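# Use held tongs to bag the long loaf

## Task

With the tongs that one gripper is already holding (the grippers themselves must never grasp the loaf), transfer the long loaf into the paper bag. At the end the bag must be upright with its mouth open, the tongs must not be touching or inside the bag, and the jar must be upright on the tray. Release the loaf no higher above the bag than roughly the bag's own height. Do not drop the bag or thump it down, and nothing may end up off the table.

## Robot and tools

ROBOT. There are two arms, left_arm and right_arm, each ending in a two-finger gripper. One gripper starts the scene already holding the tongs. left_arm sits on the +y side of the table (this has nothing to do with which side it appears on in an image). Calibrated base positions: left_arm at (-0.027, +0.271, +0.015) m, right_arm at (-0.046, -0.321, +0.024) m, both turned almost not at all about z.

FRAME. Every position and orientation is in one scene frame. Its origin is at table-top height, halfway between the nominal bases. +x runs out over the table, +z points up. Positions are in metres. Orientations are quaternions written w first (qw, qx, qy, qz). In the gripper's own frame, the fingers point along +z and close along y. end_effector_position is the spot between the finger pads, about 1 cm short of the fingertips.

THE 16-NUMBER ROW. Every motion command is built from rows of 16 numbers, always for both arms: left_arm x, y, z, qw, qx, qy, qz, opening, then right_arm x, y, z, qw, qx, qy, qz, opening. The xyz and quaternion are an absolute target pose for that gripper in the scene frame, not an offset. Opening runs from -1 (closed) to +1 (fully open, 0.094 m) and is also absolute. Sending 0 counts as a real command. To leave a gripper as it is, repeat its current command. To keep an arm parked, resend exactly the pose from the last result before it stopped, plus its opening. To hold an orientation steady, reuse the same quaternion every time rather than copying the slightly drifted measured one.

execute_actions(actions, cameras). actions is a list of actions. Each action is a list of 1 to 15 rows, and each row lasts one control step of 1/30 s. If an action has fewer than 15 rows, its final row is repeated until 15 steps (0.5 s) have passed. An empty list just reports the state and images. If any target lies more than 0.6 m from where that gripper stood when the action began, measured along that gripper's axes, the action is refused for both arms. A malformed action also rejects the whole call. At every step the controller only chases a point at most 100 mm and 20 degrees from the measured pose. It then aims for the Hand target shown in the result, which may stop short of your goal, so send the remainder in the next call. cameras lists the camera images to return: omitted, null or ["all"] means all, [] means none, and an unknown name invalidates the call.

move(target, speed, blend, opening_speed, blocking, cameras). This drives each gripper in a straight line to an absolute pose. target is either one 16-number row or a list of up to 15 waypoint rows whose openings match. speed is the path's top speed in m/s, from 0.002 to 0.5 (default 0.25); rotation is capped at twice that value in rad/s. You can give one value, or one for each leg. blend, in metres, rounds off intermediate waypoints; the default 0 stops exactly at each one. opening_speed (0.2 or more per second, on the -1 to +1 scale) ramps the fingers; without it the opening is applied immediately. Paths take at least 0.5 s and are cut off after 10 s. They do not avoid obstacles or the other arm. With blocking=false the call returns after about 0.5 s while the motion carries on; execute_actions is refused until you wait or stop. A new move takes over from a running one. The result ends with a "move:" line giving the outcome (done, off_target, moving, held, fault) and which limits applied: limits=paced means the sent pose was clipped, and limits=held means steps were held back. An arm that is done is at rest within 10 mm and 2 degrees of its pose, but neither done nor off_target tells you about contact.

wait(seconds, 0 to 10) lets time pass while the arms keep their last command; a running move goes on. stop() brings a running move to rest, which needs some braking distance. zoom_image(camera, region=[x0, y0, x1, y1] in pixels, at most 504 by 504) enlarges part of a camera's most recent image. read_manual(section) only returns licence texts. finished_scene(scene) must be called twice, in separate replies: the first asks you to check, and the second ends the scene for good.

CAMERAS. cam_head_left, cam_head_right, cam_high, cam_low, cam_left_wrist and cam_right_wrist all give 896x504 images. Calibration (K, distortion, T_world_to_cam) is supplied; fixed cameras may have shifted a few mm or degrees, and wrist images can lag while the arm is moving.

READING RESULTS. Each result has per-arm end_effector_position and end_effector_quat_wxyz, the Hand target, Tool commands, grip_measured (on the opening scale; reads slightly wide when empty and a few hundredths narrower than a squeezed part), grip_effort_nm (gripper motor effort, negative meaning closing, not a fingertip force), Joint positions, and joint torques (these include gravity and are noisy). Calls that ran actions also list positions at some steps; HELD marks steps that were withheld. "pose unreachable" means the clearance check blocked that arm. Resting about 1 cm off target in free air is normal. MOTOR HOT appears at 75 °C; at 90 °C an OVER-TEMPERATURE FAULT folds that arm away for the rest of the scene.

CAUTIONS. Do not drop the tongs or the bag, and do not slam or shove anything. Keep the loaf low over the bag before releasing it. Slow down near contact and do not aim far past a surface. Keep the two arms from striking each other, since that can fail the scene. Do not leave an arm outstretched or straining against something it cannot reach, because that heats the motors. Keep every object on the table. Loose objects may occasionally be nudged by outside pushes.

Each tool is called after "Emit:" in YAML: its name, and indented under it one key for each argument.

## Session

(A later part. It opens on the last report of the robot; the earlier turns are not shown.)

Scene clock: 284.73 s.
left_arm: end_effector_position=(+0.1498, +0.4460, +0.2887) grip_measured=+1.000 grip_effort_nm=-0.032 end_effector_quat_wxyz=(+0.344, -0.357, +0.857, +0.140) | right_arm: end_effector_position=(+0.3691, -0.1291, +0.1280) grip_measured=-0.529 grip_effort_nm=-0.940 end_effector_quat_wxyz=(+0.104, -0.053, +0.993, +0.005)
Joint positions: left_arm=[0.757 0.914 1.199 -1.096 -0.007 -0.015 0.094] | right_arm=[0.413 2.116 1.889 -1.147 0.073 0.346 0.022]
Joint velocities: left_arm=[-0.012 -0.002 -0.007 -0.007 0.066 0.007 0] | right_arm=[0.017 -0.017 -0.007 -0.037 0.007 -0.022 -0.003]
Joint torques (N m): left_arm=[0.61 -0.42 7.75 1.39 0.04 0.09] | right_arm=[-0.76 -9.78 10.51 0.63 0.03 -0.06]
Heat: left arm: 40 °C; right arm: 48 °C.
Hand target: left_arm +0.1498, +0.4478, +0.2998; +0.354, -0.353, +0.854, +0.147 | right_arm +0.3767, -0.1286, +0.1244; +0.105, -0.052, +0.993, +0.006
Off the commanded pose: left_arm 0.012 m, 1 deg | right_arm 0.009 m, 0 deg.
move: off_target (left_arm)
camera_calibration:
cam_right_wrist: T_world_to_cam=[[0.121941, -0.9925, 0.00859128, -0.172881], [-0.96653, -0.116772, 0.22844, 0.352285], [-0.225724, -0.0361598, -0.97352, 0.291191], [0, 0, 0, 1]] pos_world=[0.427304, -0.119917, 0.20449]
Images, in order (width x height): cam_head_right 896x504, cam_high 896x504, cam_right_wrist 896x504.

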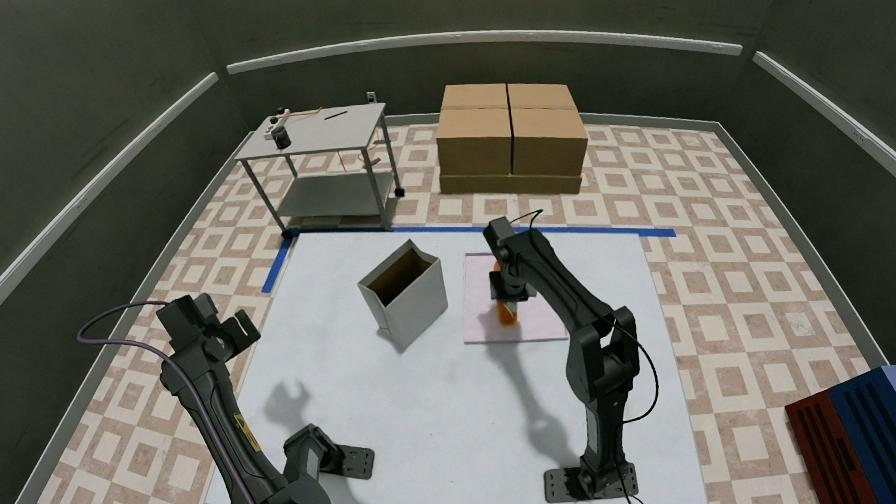

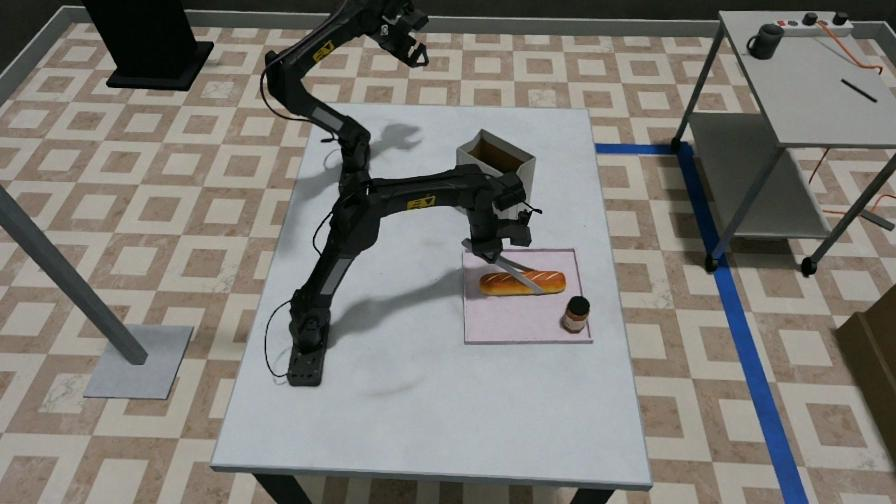

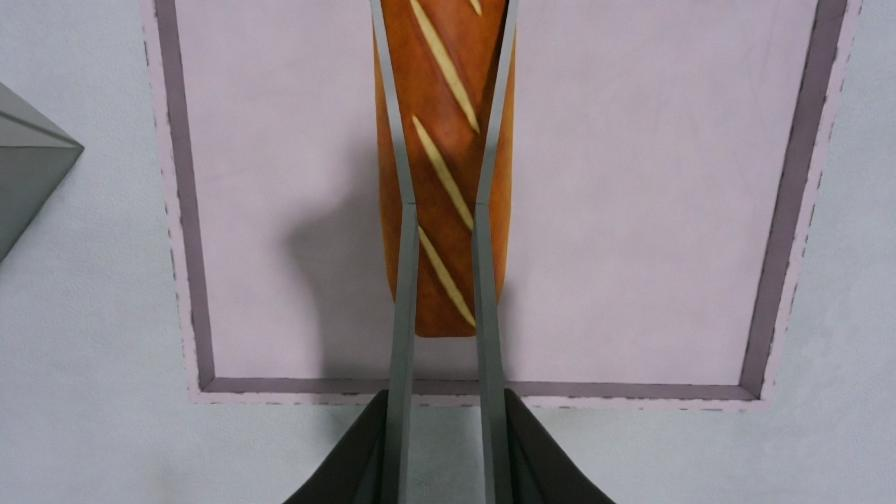

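Emit:
move:
  target:
    - [0.150, 0.448, 0.30, 0.3536, -0.3536, 0.8536, 0.1464, 1.0, 0.367, -0.131, 0.158, 0.13033, -0.05187, 0.98999, 0.00683, -0.56]
    - [0.150, 0.448, 0.30, 0.3536, -0.3536, 0.8536, 0.1464, 1.0, 0.344, -0.135, 0.185, 0.21614, -0.05109, 0.97494, 0.01133, -0.56]
  speed: 0.06
  blend: 0.01
  cameras: ["cam_high", "cam_right_wrist", "cam_head_right"]

Scene clock: 303.87 s.
left_arm: end_effector_position=(+0.1498, +0.4460, +0.2887) grip_measured=+1.000 grip_effort_nm=-0.042 end_effector_quat_wxyz=(+0.344, -0.357, +0.857, +0.140) | right_arm: end_effector_position=(+0.3411, -0.1353, +0.1684) grip_measured=-0.544 grip_effort_nm=-1.023 end_effector_quat_wxyz=(+0.183, -0.056, +0.982, +0.006)
Joint positions: left_arm=[0.757 0.914 1.199 -1.096 -0.007 -0.015 0.094] | right_arm=[0.46 1.858 1.64 -1.013 0.146 0.367 0.021]
Joint velocities: left_arm=[-0.002 -0.002 0.002 0.007 0.037 -0.022 0] | right_arm=[0.002 -0.007 0.002 0.037 -0.037 0.007 -0.001]
Joint torques (N m): left_arm=[0.53 -0.54 7.73 1.37 -0.02 0.14] | right_arm=[0.68 -14.34 6.63 1.18 0.37 0.05]
Heat: left arm: 41 °C; right arm: 48 °C.
Hand target: left_arm +0.1498, +0.4478, +0.2998; +0.354, -0.353, +0.854, +0.147 | right_arm +0.3444, -0.1350, +0.1855; +0.215, -0.051, +0.975, +0.009
Off the commanded pose: left_arm 0.012 m, 1 deg | right_arm 0.017 m, 4 deg.
move: off_target (left_arm, right_arm)
camera_calibration:
cam_right_wrist: T_world_to_cam=[[0.125894, -0.991867, 0.0187049, -0.17897], [-0.989645, -0.124257, 0.07186, 0.348466], [-0.0689514, -0.027558, -0.997239, 0.275724], [0, 0, 0, 1]] pos_world=[0.386401, -0.126617, 0.253269]
Images, in order (width x height): cam_head_right 896x504, cam_high 896x504, cam_right_wrist 896x504.

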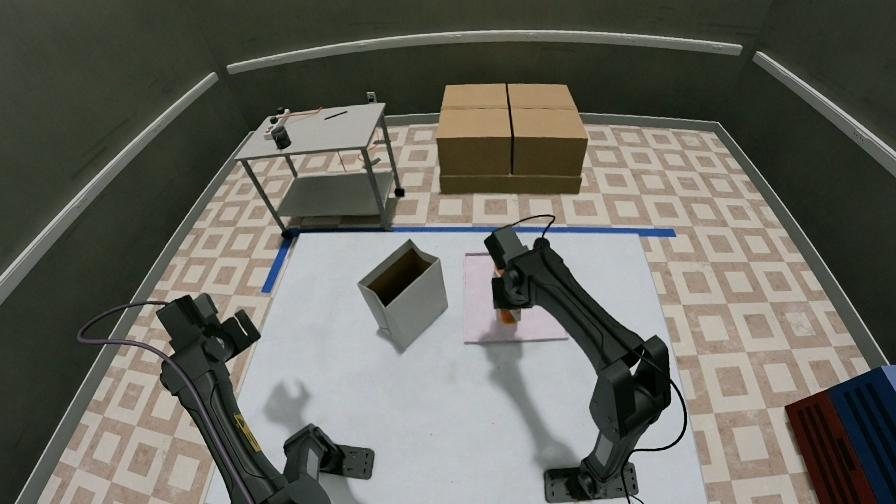

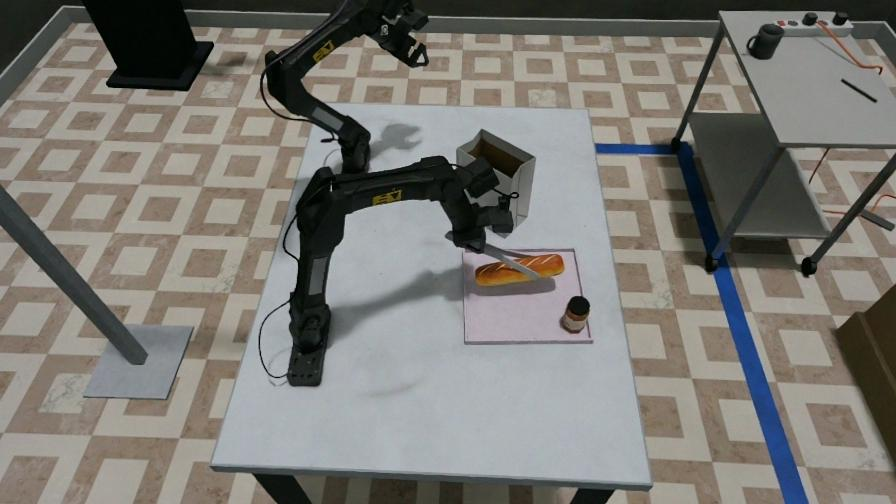

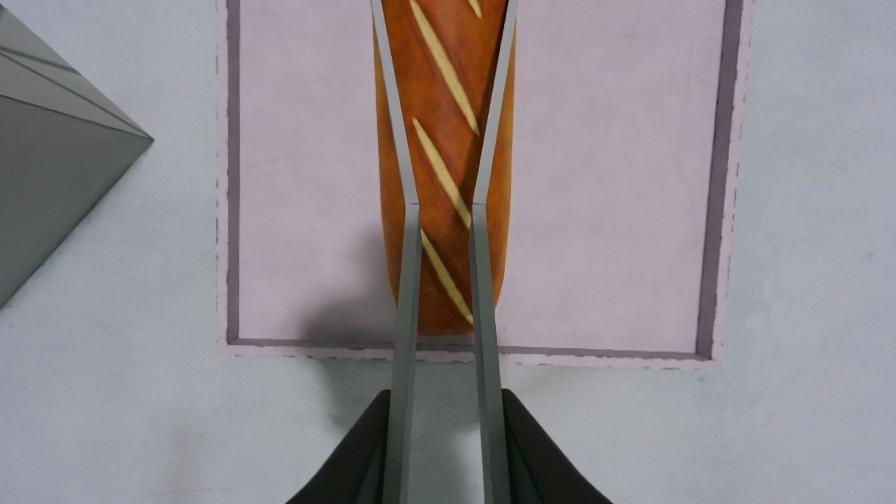

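Emit:
move:
  target:
    - [0.150, 0.448, 0.30, 0.3536, -0.3536, 0.8536, 0.1464, 1.0, 0.286, -0.130, 0.262, 0.43462, -0.11732, 0.89110, 0.05722, -0.56]
    - [0.150, 0.448, 0.30, 0.3536, -0.3536, 0.8536, 0.1464, 1.0, 0.280, -0.130, 0.325, 0.65958, -0.15958, 0.71981, 0.14622, -0.56]
  speed: 0.12
  blend: 0.02
  cameras: ["cam_high", "cam_right_wrist", "cam_head_right"]

Scene clock: 318.37 s.
left_arm: end_effector_position=(+0.1498, +0.4460, +0.2887) grip_measured=+1.000 grip_effort_nm=-0.037 end_effector_quat_wxyz=(+0.344, -0.357, +0.857, +0.140) | right_arm: end_effector_position=(+0.2821, -0.1270, +0.3080) grip_measured=-0.544 grip_effort_nm=-1.028 end_effector_quat_wxyz=(+0.637, -0.171, +0.741, +0.127)
Joint positions: left_arm=[0.757 0.914 1.199 -1.096 -0.007 -0.015 0.094] | right_arm=[0.577 1.041 0.71 0.172 0.196 0.002 0.021]
Joint velocities: left_arm=[-0.017 -0.012 0.007 -0.007 -0.051 -0.007 0] | right_arm=[-0.002 -0.007 0.007 -0.066 -0.007 0.007 0]
Joint torques (N m): left_arm=[0.59 -0.46 7.58 1.38 0.04 0.11] | right_arm=[-0.84 -5.22 8.05 2.42 -0.09 -0.06]
Heat: left arm: 41 °C; right arm: 45 °C.
Hand target: left_arm +0.1498, +0.4478, +0.2998; +0.354, -0.353, +0.854, +0.147 | right_arm +0.2805, -0.1298, +0.3262; +0.662, -0.164, +0.719, +0.137
Off the commanded pose: left_arm 0.012 m, 1 deg | right_arm 0.017 m, 4 deg.
move: off_target (left_arm, right_arm)
camera_calibration:
cam_right_wrist: T_world_to_cam=[[0.414117, -0.909019, 0.0468115, -0.245352], [-0.49531, -0.268196, -0.82628, 0.40002], [0.763659, 0.31899, -0.561311, 0.0859388], [0, 0, 0, 1]] pos_world=[0.23411, -0.14316, 0.390252]
Images, in order (width x height): cam_head_right 896x504, cam_high 896x504, cam_right_wrist 896x504.

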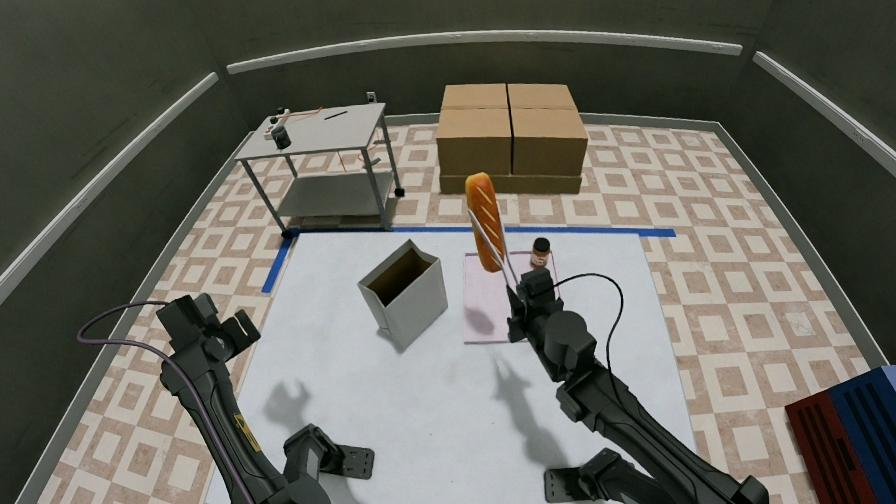

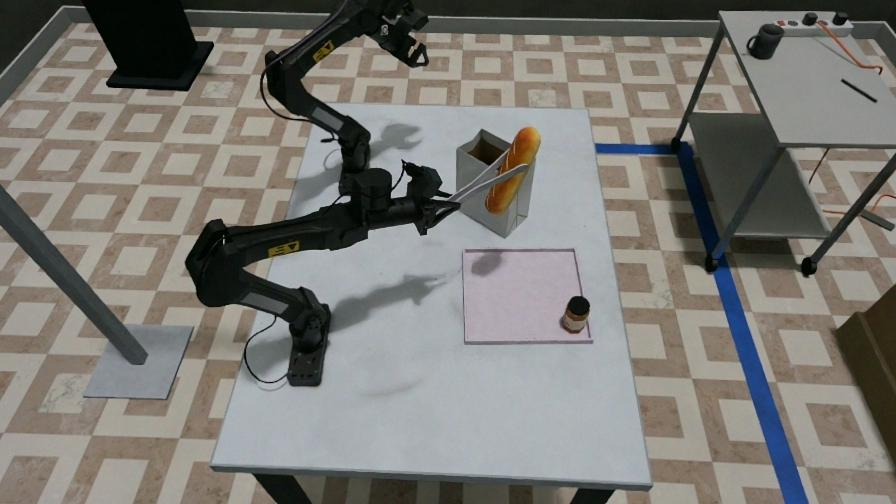

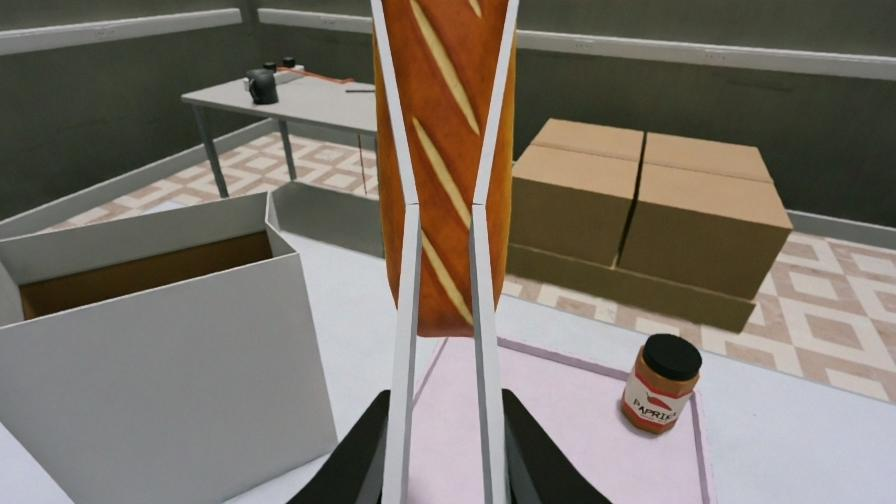

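Emit:
move:
  target:
    - [0.150, 0.448, 0.30, 0.3536, -0.3536, 0.8536, 0.1464, 1.0, 0.270, -0.100, 0.355, 0.71978, -0.19728, 0.62570, 0.22695, -0.56]
    - [0.150, 0.448, 0.30, 0.3536, -0.3536, 0.8536, 0.1464, 1.0, 0.310, 0.045, 0.355, 0.67832, -0.28760, 0.58966, 0.33084, -0.56]
  speed: 0.1
  blend: 0.03

Scene clock: 343.53 s.
left_arm: end_effector_position=(+0.1498, +0.4460, +0.2887) grip_measured=+1.000 grip_effort_nm=-0.037 end_effector_quat_wxyz=(+0.344, -0.357, +0.857, +0.140) | right_arm: end_effector_position=(+0.3074, +0.0372, +0.3268) grip_measured=-0.545 grip_effort_nm=-1.018 end_effector_quat_wxyz=(+0.659, -0.292, +0.618, +0.313)
Joint positions: left_arm=[0.757 0.914 1.199 -1.096 -0.007 -0.015 0.094] | right_arm=[0.693 1.582 0.954 0.693 -0.146 0.012 0.021]
Joint velocities: left_arm=[-0.002 -0.037 0.002 -0.022 -0.066 -0.051 0] | right_arm=[-0.002 0.007 -0.002 -0.037 -0.081 0.007 0.001]
Joint torques (N m): left_arm=[0.55 -0.39 7.82 1.41 0.02 0.11] | right_arm=[0.55 -6.8 12.19 2.4 -0.12 0.03]
Heat: left arm: 41 °C; right arm: 45 °C.
Hand target: left_arm +0.1498, +0.4478, +0.2998; +0.354, -0.353, +0.854, +0.147 | right_arm +0.3064, +0.0433, +0.3531; +0.681, -0.287, +0.587, +0.328
Off the commanded pose: left_arm 0.012 m, 1 deg | right_arm 0.029 m, 4 deg.
move: off_target (left_arm, right_arm)
camera_calibration:
cam_left_wrist: T_world_to_cam=[[0.720496, -0.693025, -0.0245198, 0.214084], [-0.665122, -0.680619, -0.307198, 0.530383], [0.196208, 0.237644, -0.95133, 0.22912], [0, 0, 0, 1]] pos_world=[0.153568, 0.454905, 0.386151]
cam_right_wrist: T_world_to_cam=[[0.770474, -0.637305, 0.0145669, -0.216573], [-0.223235, -0.291145, -0.930269, 0.423295], [0.597107, 0.713496, -0.366589, -0.00232481], [0, 0, 0, 1]] pos_world=[0.262746, -0.0131238, 0.396081]

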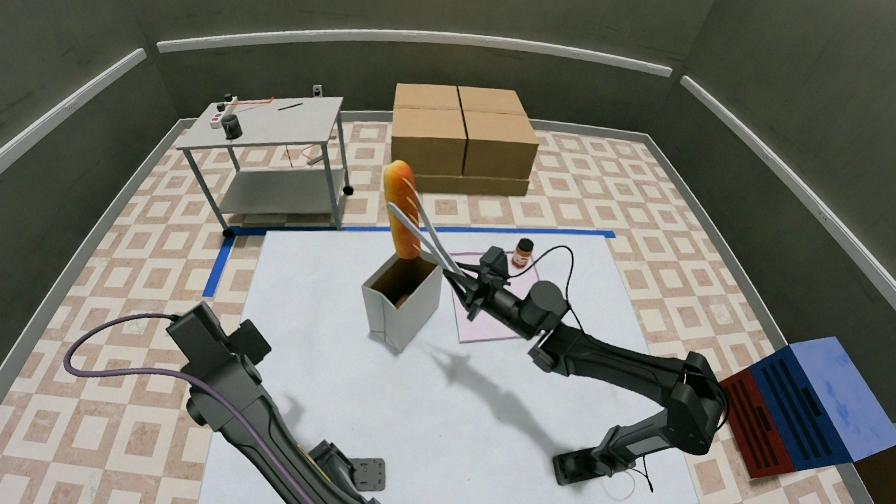

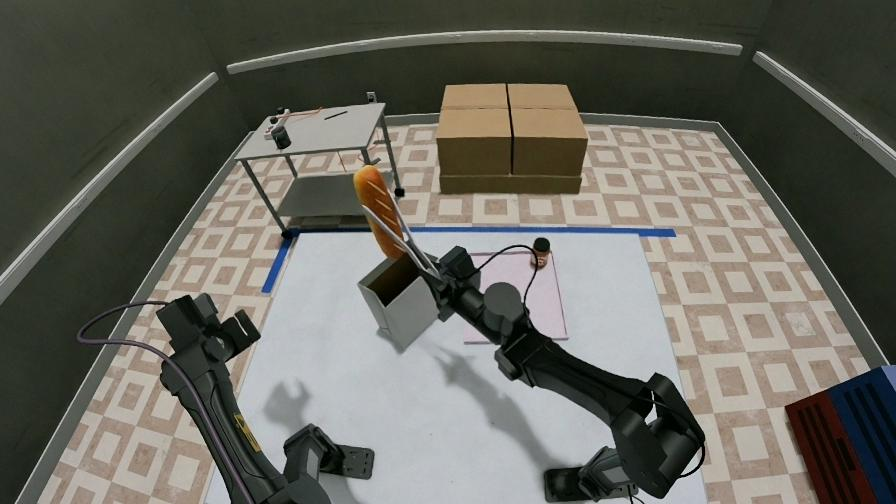

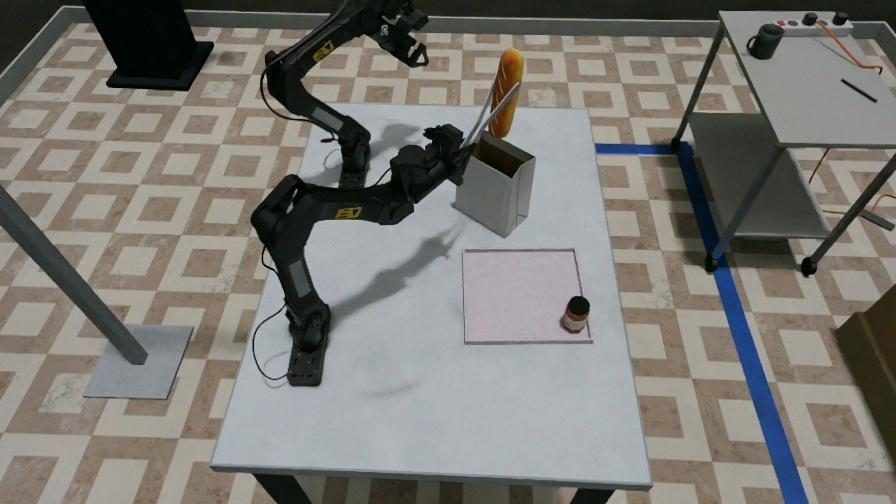

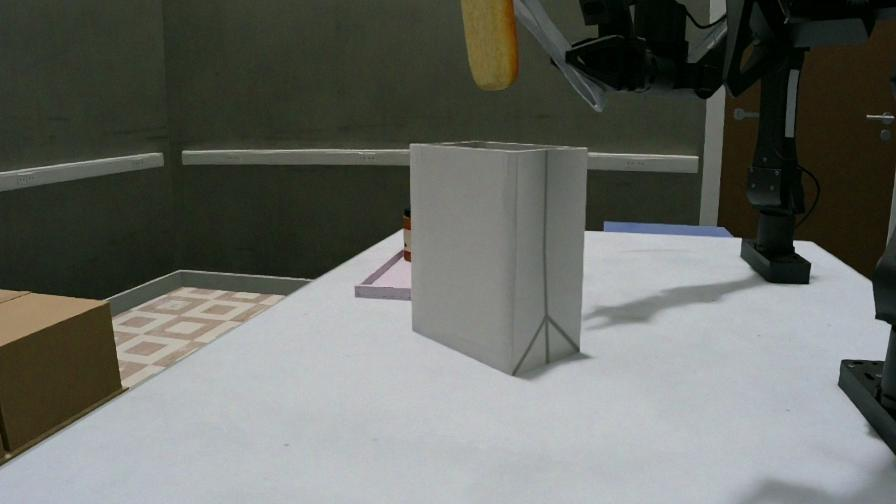

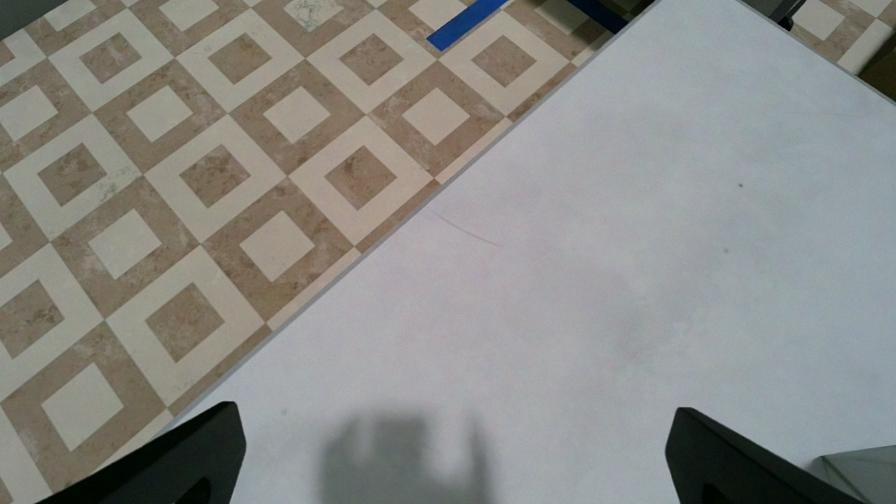

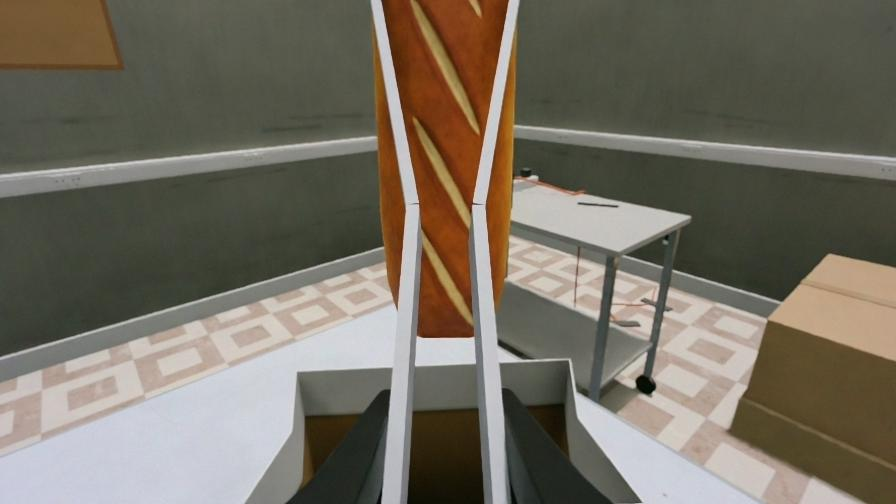

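Emit:
zoom_image:
  camera: "cam_high"
  region: [430, 30, 570, 250]

Emit:
zoom_image:
  camera: "cam_head_right"
  region: [330, 150, 490, 360]

Emit:
zoom_image:
  camera: "cam_head_left"
  region: [330, 150, 490, 360]

Scaled by 2.291.

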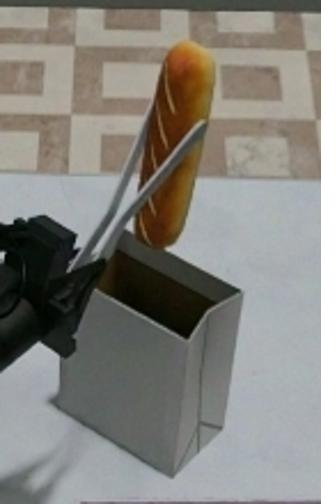

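Scaled by 2.400.

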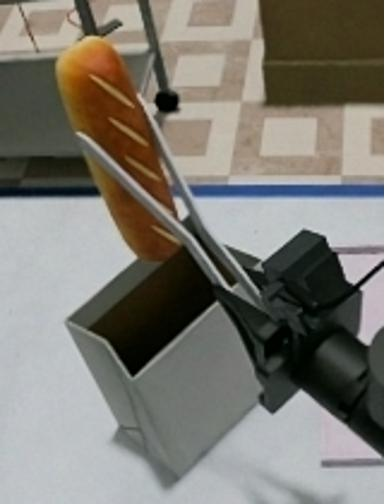

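Scaled by 2.400.

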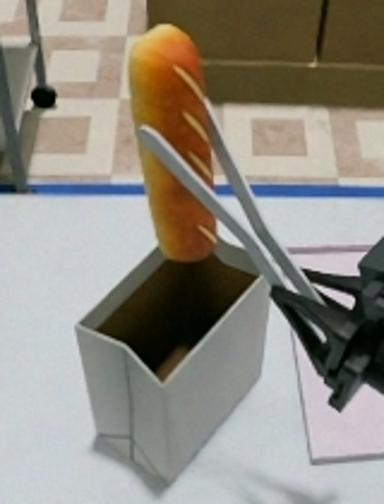

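Emit:
move:
  target: [0.150, 0.448, 0.30, 0.3536, -0.3536, 0.8536, 0.1464, 1.0, 0.307, 0.040, 0.290, 0.67832, -0.28760, 0.58966, 0.33084, -0.56]
  speed: 0.05
  cameras: ["cam_high", "cam_right_wrist", "cam_head_right", "cam_head_left", "cam_low"]

Scene clock: 380.13 s.
left_arm: end_effector_position=(+0.1498, +0.4460, +0.2887) grip_measured=+1.000 grip_effort_nm=-0.037 end_effector_quat_wxyz=(+0.344, -0.357, +0.857, +0.140) | right_arm: end_effector_position=(+0.3066, +0.0395, +0.2862) grip_measured=-0.545 grip_effort_nm=-1.023 end_effector_quat_wxyz=(+0.669, -0.290, +0.603, +0.323)
Joint positions: left_arm=[0.757 0.914 1.199 -1.096 -0.007 -0.015 0.094] | right_arm=[0.693 1.691 0.843 0.954 -0.159 0.018 0.021]
Joint velocities: left_arm=[0.012 0.007 -0.012 -0.051 0.037 0.007 0] | right_arm=[-0.007 0.007 -0.022 -0.022 0.007 -0.066 0]
Joint torques (N m): left_arm=[0.38 -0.43 7.72 1.44 0 0.11] | right_arm=[-0.39 -7.23 7.16 2.39 -0.11 0.04]
Heat: left arm: 42 °C; right arm: 51 °C.
Hand target: left_arm +0.1498, +0.4478, +0.2998; +0.354, -0.353, +0.854, +0.147 | right_arm +0.3062, +0.0393, +0.2902; +0.678, -0.288, +0.590, +0.330
Off the commanded pose: left_arm 0.012 m, 1 deg | right_arm 0.004 m, 2 deg.
move: off_target (left_arm)
camera_calibration:
cam_right_wrist: T_world_to_cam=[[0.77834, -0.627651, 0.0155327, -0.21699], [-0.195073, -0.265275, -0.944233, 0.38039], [0.596769, 0.731904, -0.328912, -0.0297635], [0, 0, 0, 1]] pos_world=[0.260858, -0.0135021, 0.352757]
Images, in order (width x height): cam_head_left 896x504, cam_head_right 896x504, cam_high 896x504, cam_low 896x504, cam_right_wrist 896x504.

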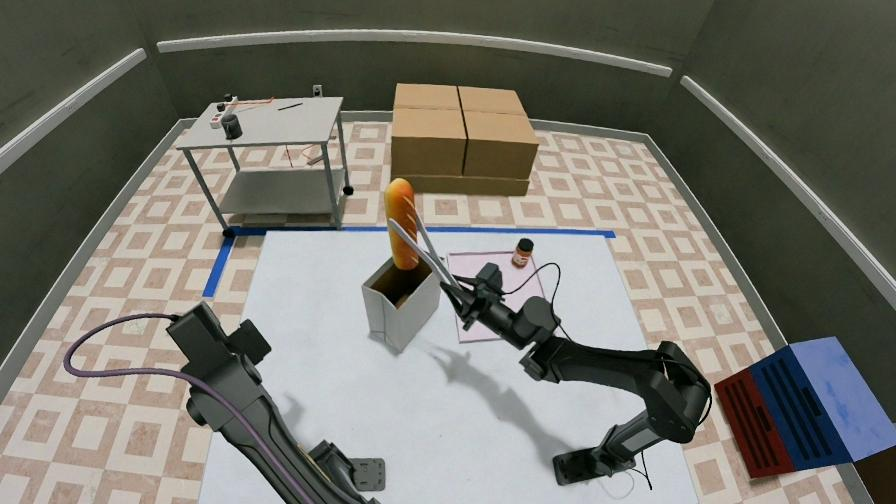

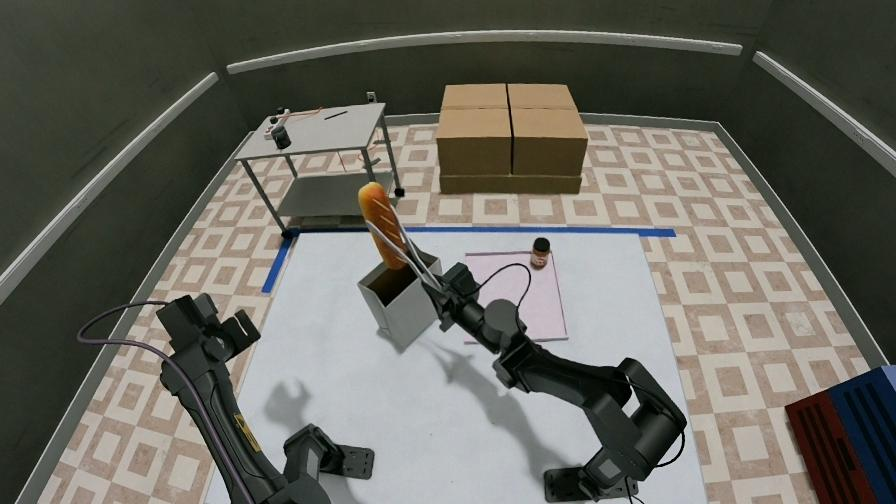

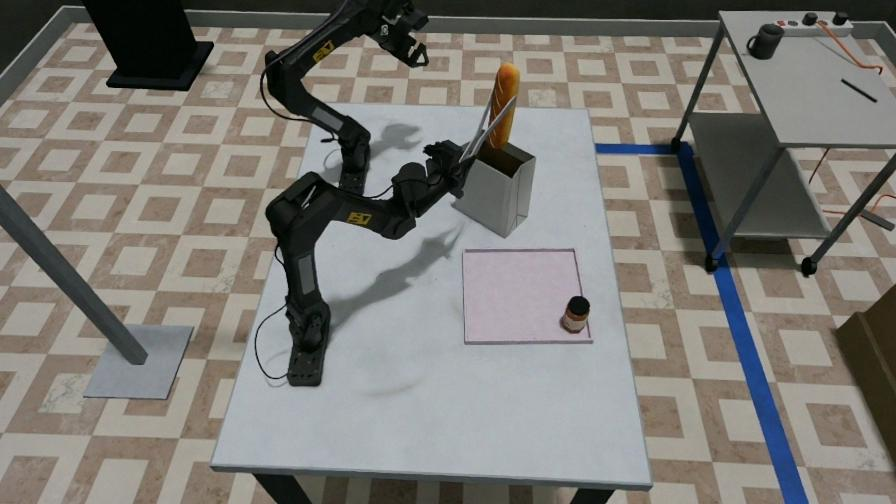

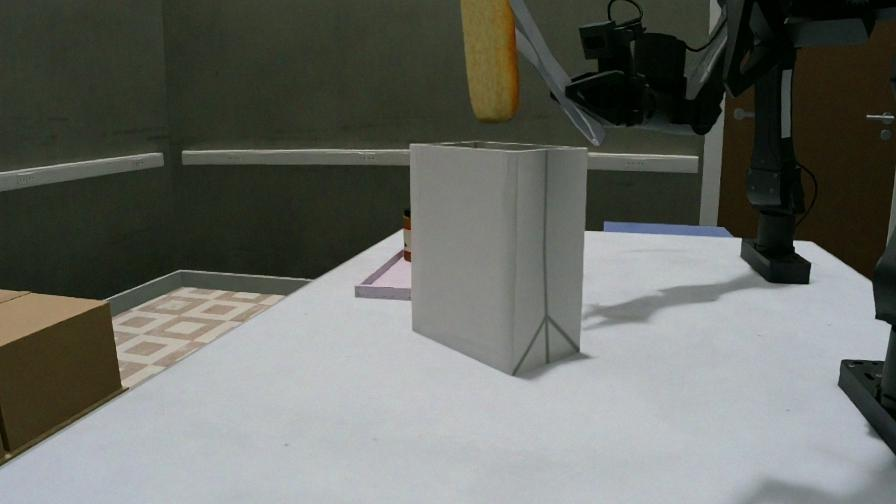

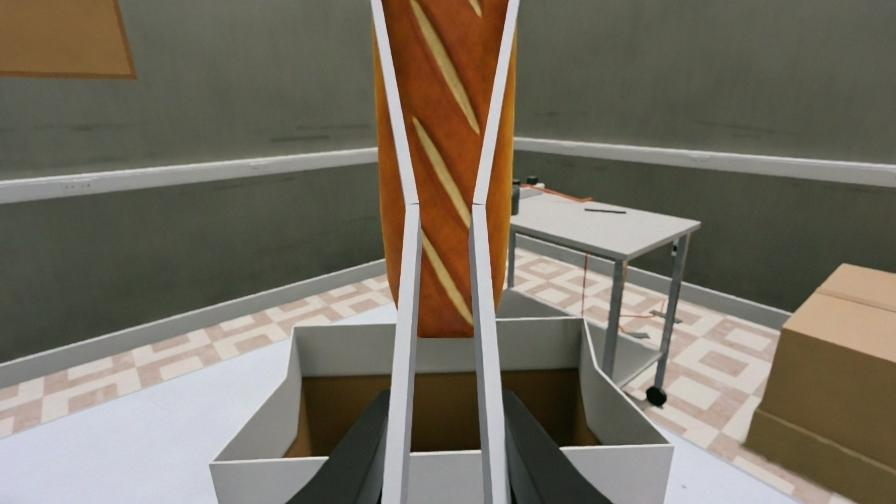

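Emit:
zoom_image:
  camera: "cam_high"
  region: [440, 40, 560, 250]

Emit:
zoom_image:
  camera: "cam_head_right"
  region: [330, 170, 470, 360]

Emit:
zoom_image:
  camera: "cam_low"
  region: [380, 0, 640, 220]

Scaled by 2.400.

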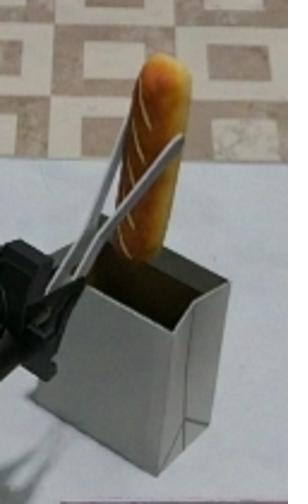

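Scaled by 2.653.

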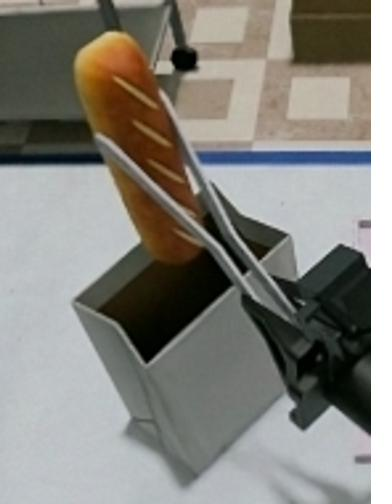

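Scaled by 1.938.

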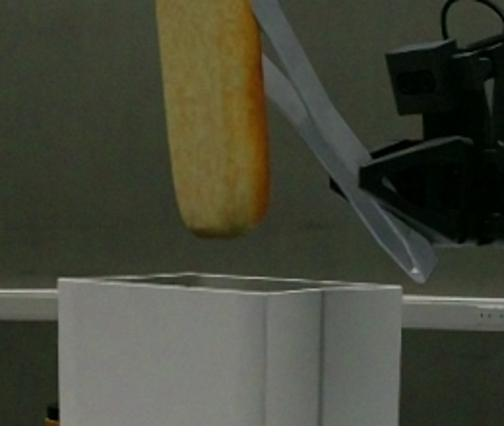

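Emit:
move:
  target: [0.150, 0.448, 0.30, 0.3536, -0.3536, 0.8536, 0.1464, 1.0, 0.2995, 0.0305, 0.280, 0.67832, -0.28760, 0.58966, 0.33084, -0.56]
  speed: 0.05
  cameras: ["cam_high", "cam_right_wrist", "cam_head_right", "cam_head_left", "cam_low"]

Scene clock: 441.33 s.
left_arm: end_effector_position=(+0.1498, +0.4460, +0.2887) grip_measured=+1.000 grip_effort_nm=-0.037 end_effector_quat_wxyz=(+0.344, -0.357, +0.857, +0.140) | right_arm: end_effector_position=(+0.2987, +0.0340, +0.2704) grip_measured=-0.545 grip_effort_nm=-1.018 end_effector_quat_wxyz=(+0.664, -0.294, +0.606, +0.324)
Joint positions: left_arm=[0.757 0.914 1.199 -1.096 -0.007 -0.015 0.094] | right_arm=[0.693 1.691 0.779 1.006 -0.166 0.019 0.021]
Joint velocities: left_arm=[-0.017 -0.002 0.027 0.007 0.022 0.007 0] | right_arm=[-0.012 0.007 -0.012 -0.037 -0.007 -0.007 0]
Joint torques (N m): left_arm=[0.64 -0.43 7.82 1.39 -0.02 0.11] | right_arm=[-1.07 -8.09 6.83 2.34 -0.11 0.04]
Heat: left arm: 42 °C; right arm: 53 °C.
Hand target: left_arm +0.1498, +0.4478, +0.2998; +0.354, -0.353, +0.854, +0.147 | right_arm +0.2992, +0.0302, +0.2799; +0.678, -0.288, +0.590, +0.330
Off the commanded pose: left_arm 0.012 m, 1 deg | right_arm 0.010 m, 3 deg.
move: off_target (left_arm, right_arm)
camera_calibration:
cam_right_wrist: T_world_to_cam=[[0.783048, -0.62182, 0.013258, -0.215021], [-0.201719, -0.27407, -0.940317, 0.363702], [0.588341, 0.733639, -0.340043, -0.0207822], [0, 0, 0, 1]] pos_world=[0.253964, -0.0187776, 0.337779]
Images, in order (width x height): cam_head_left 896x504, cam_head_right 896x504, cam_high 896x504, cam_low 896x504, cam_right_wrist 896x504.

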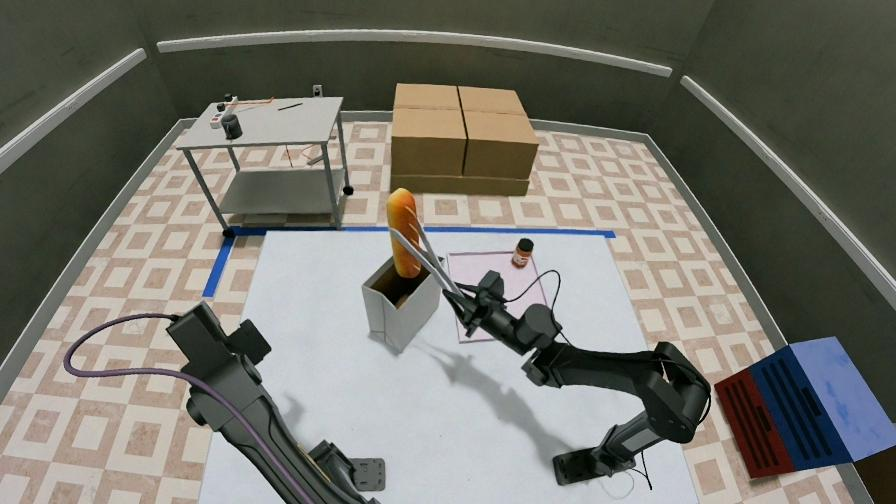

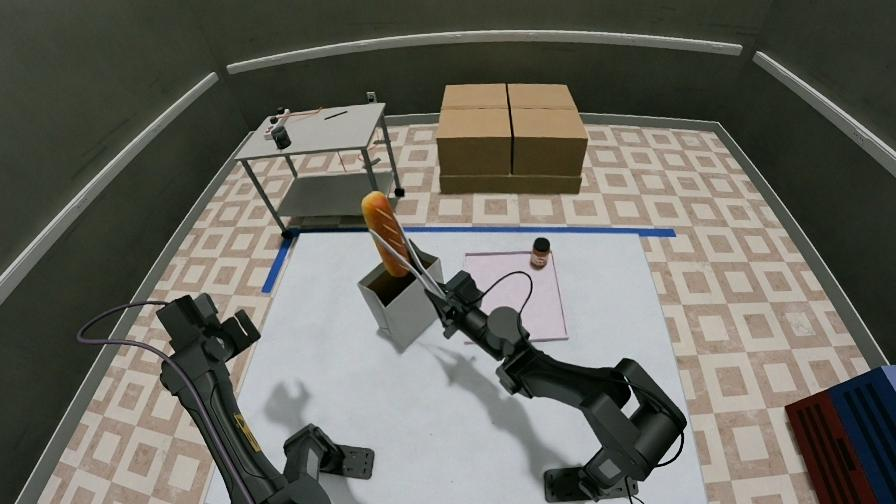

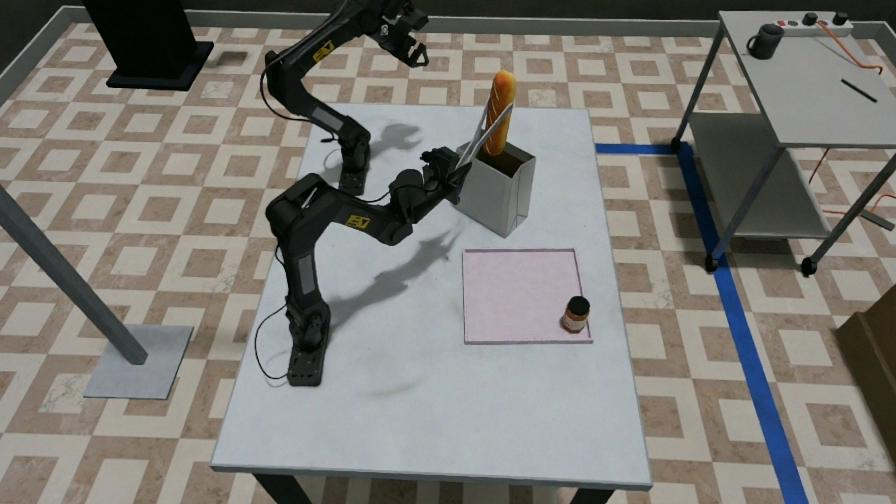

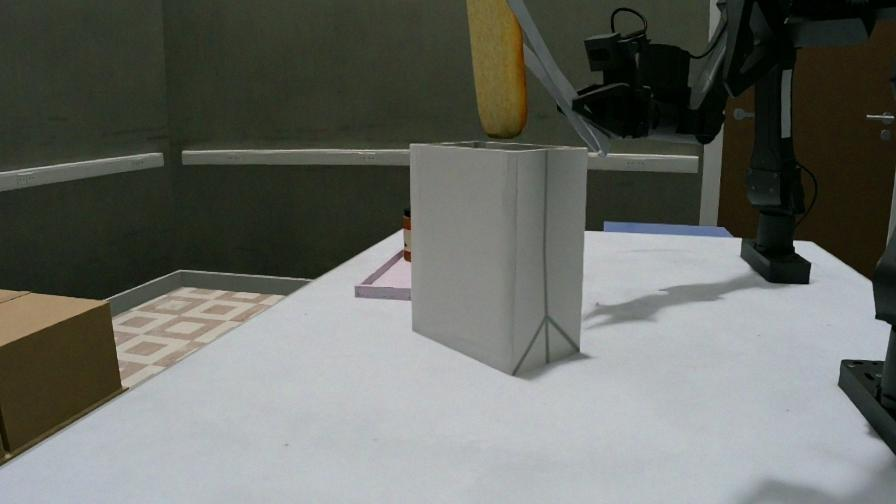

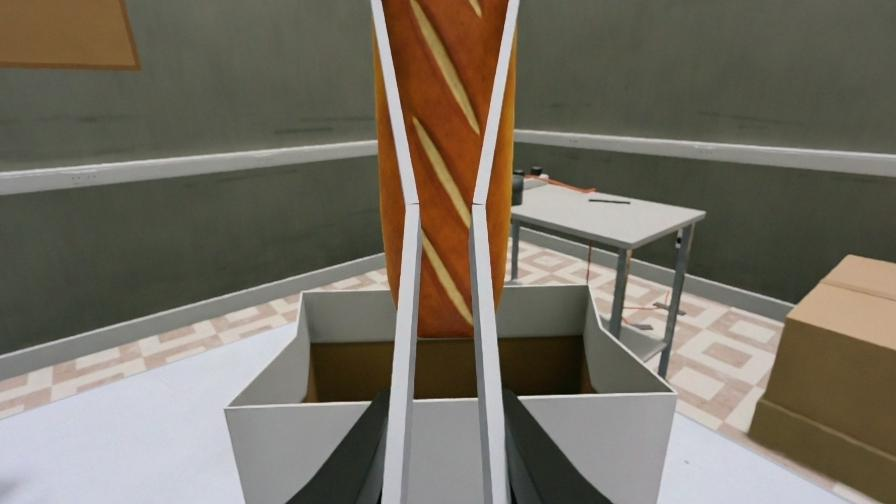

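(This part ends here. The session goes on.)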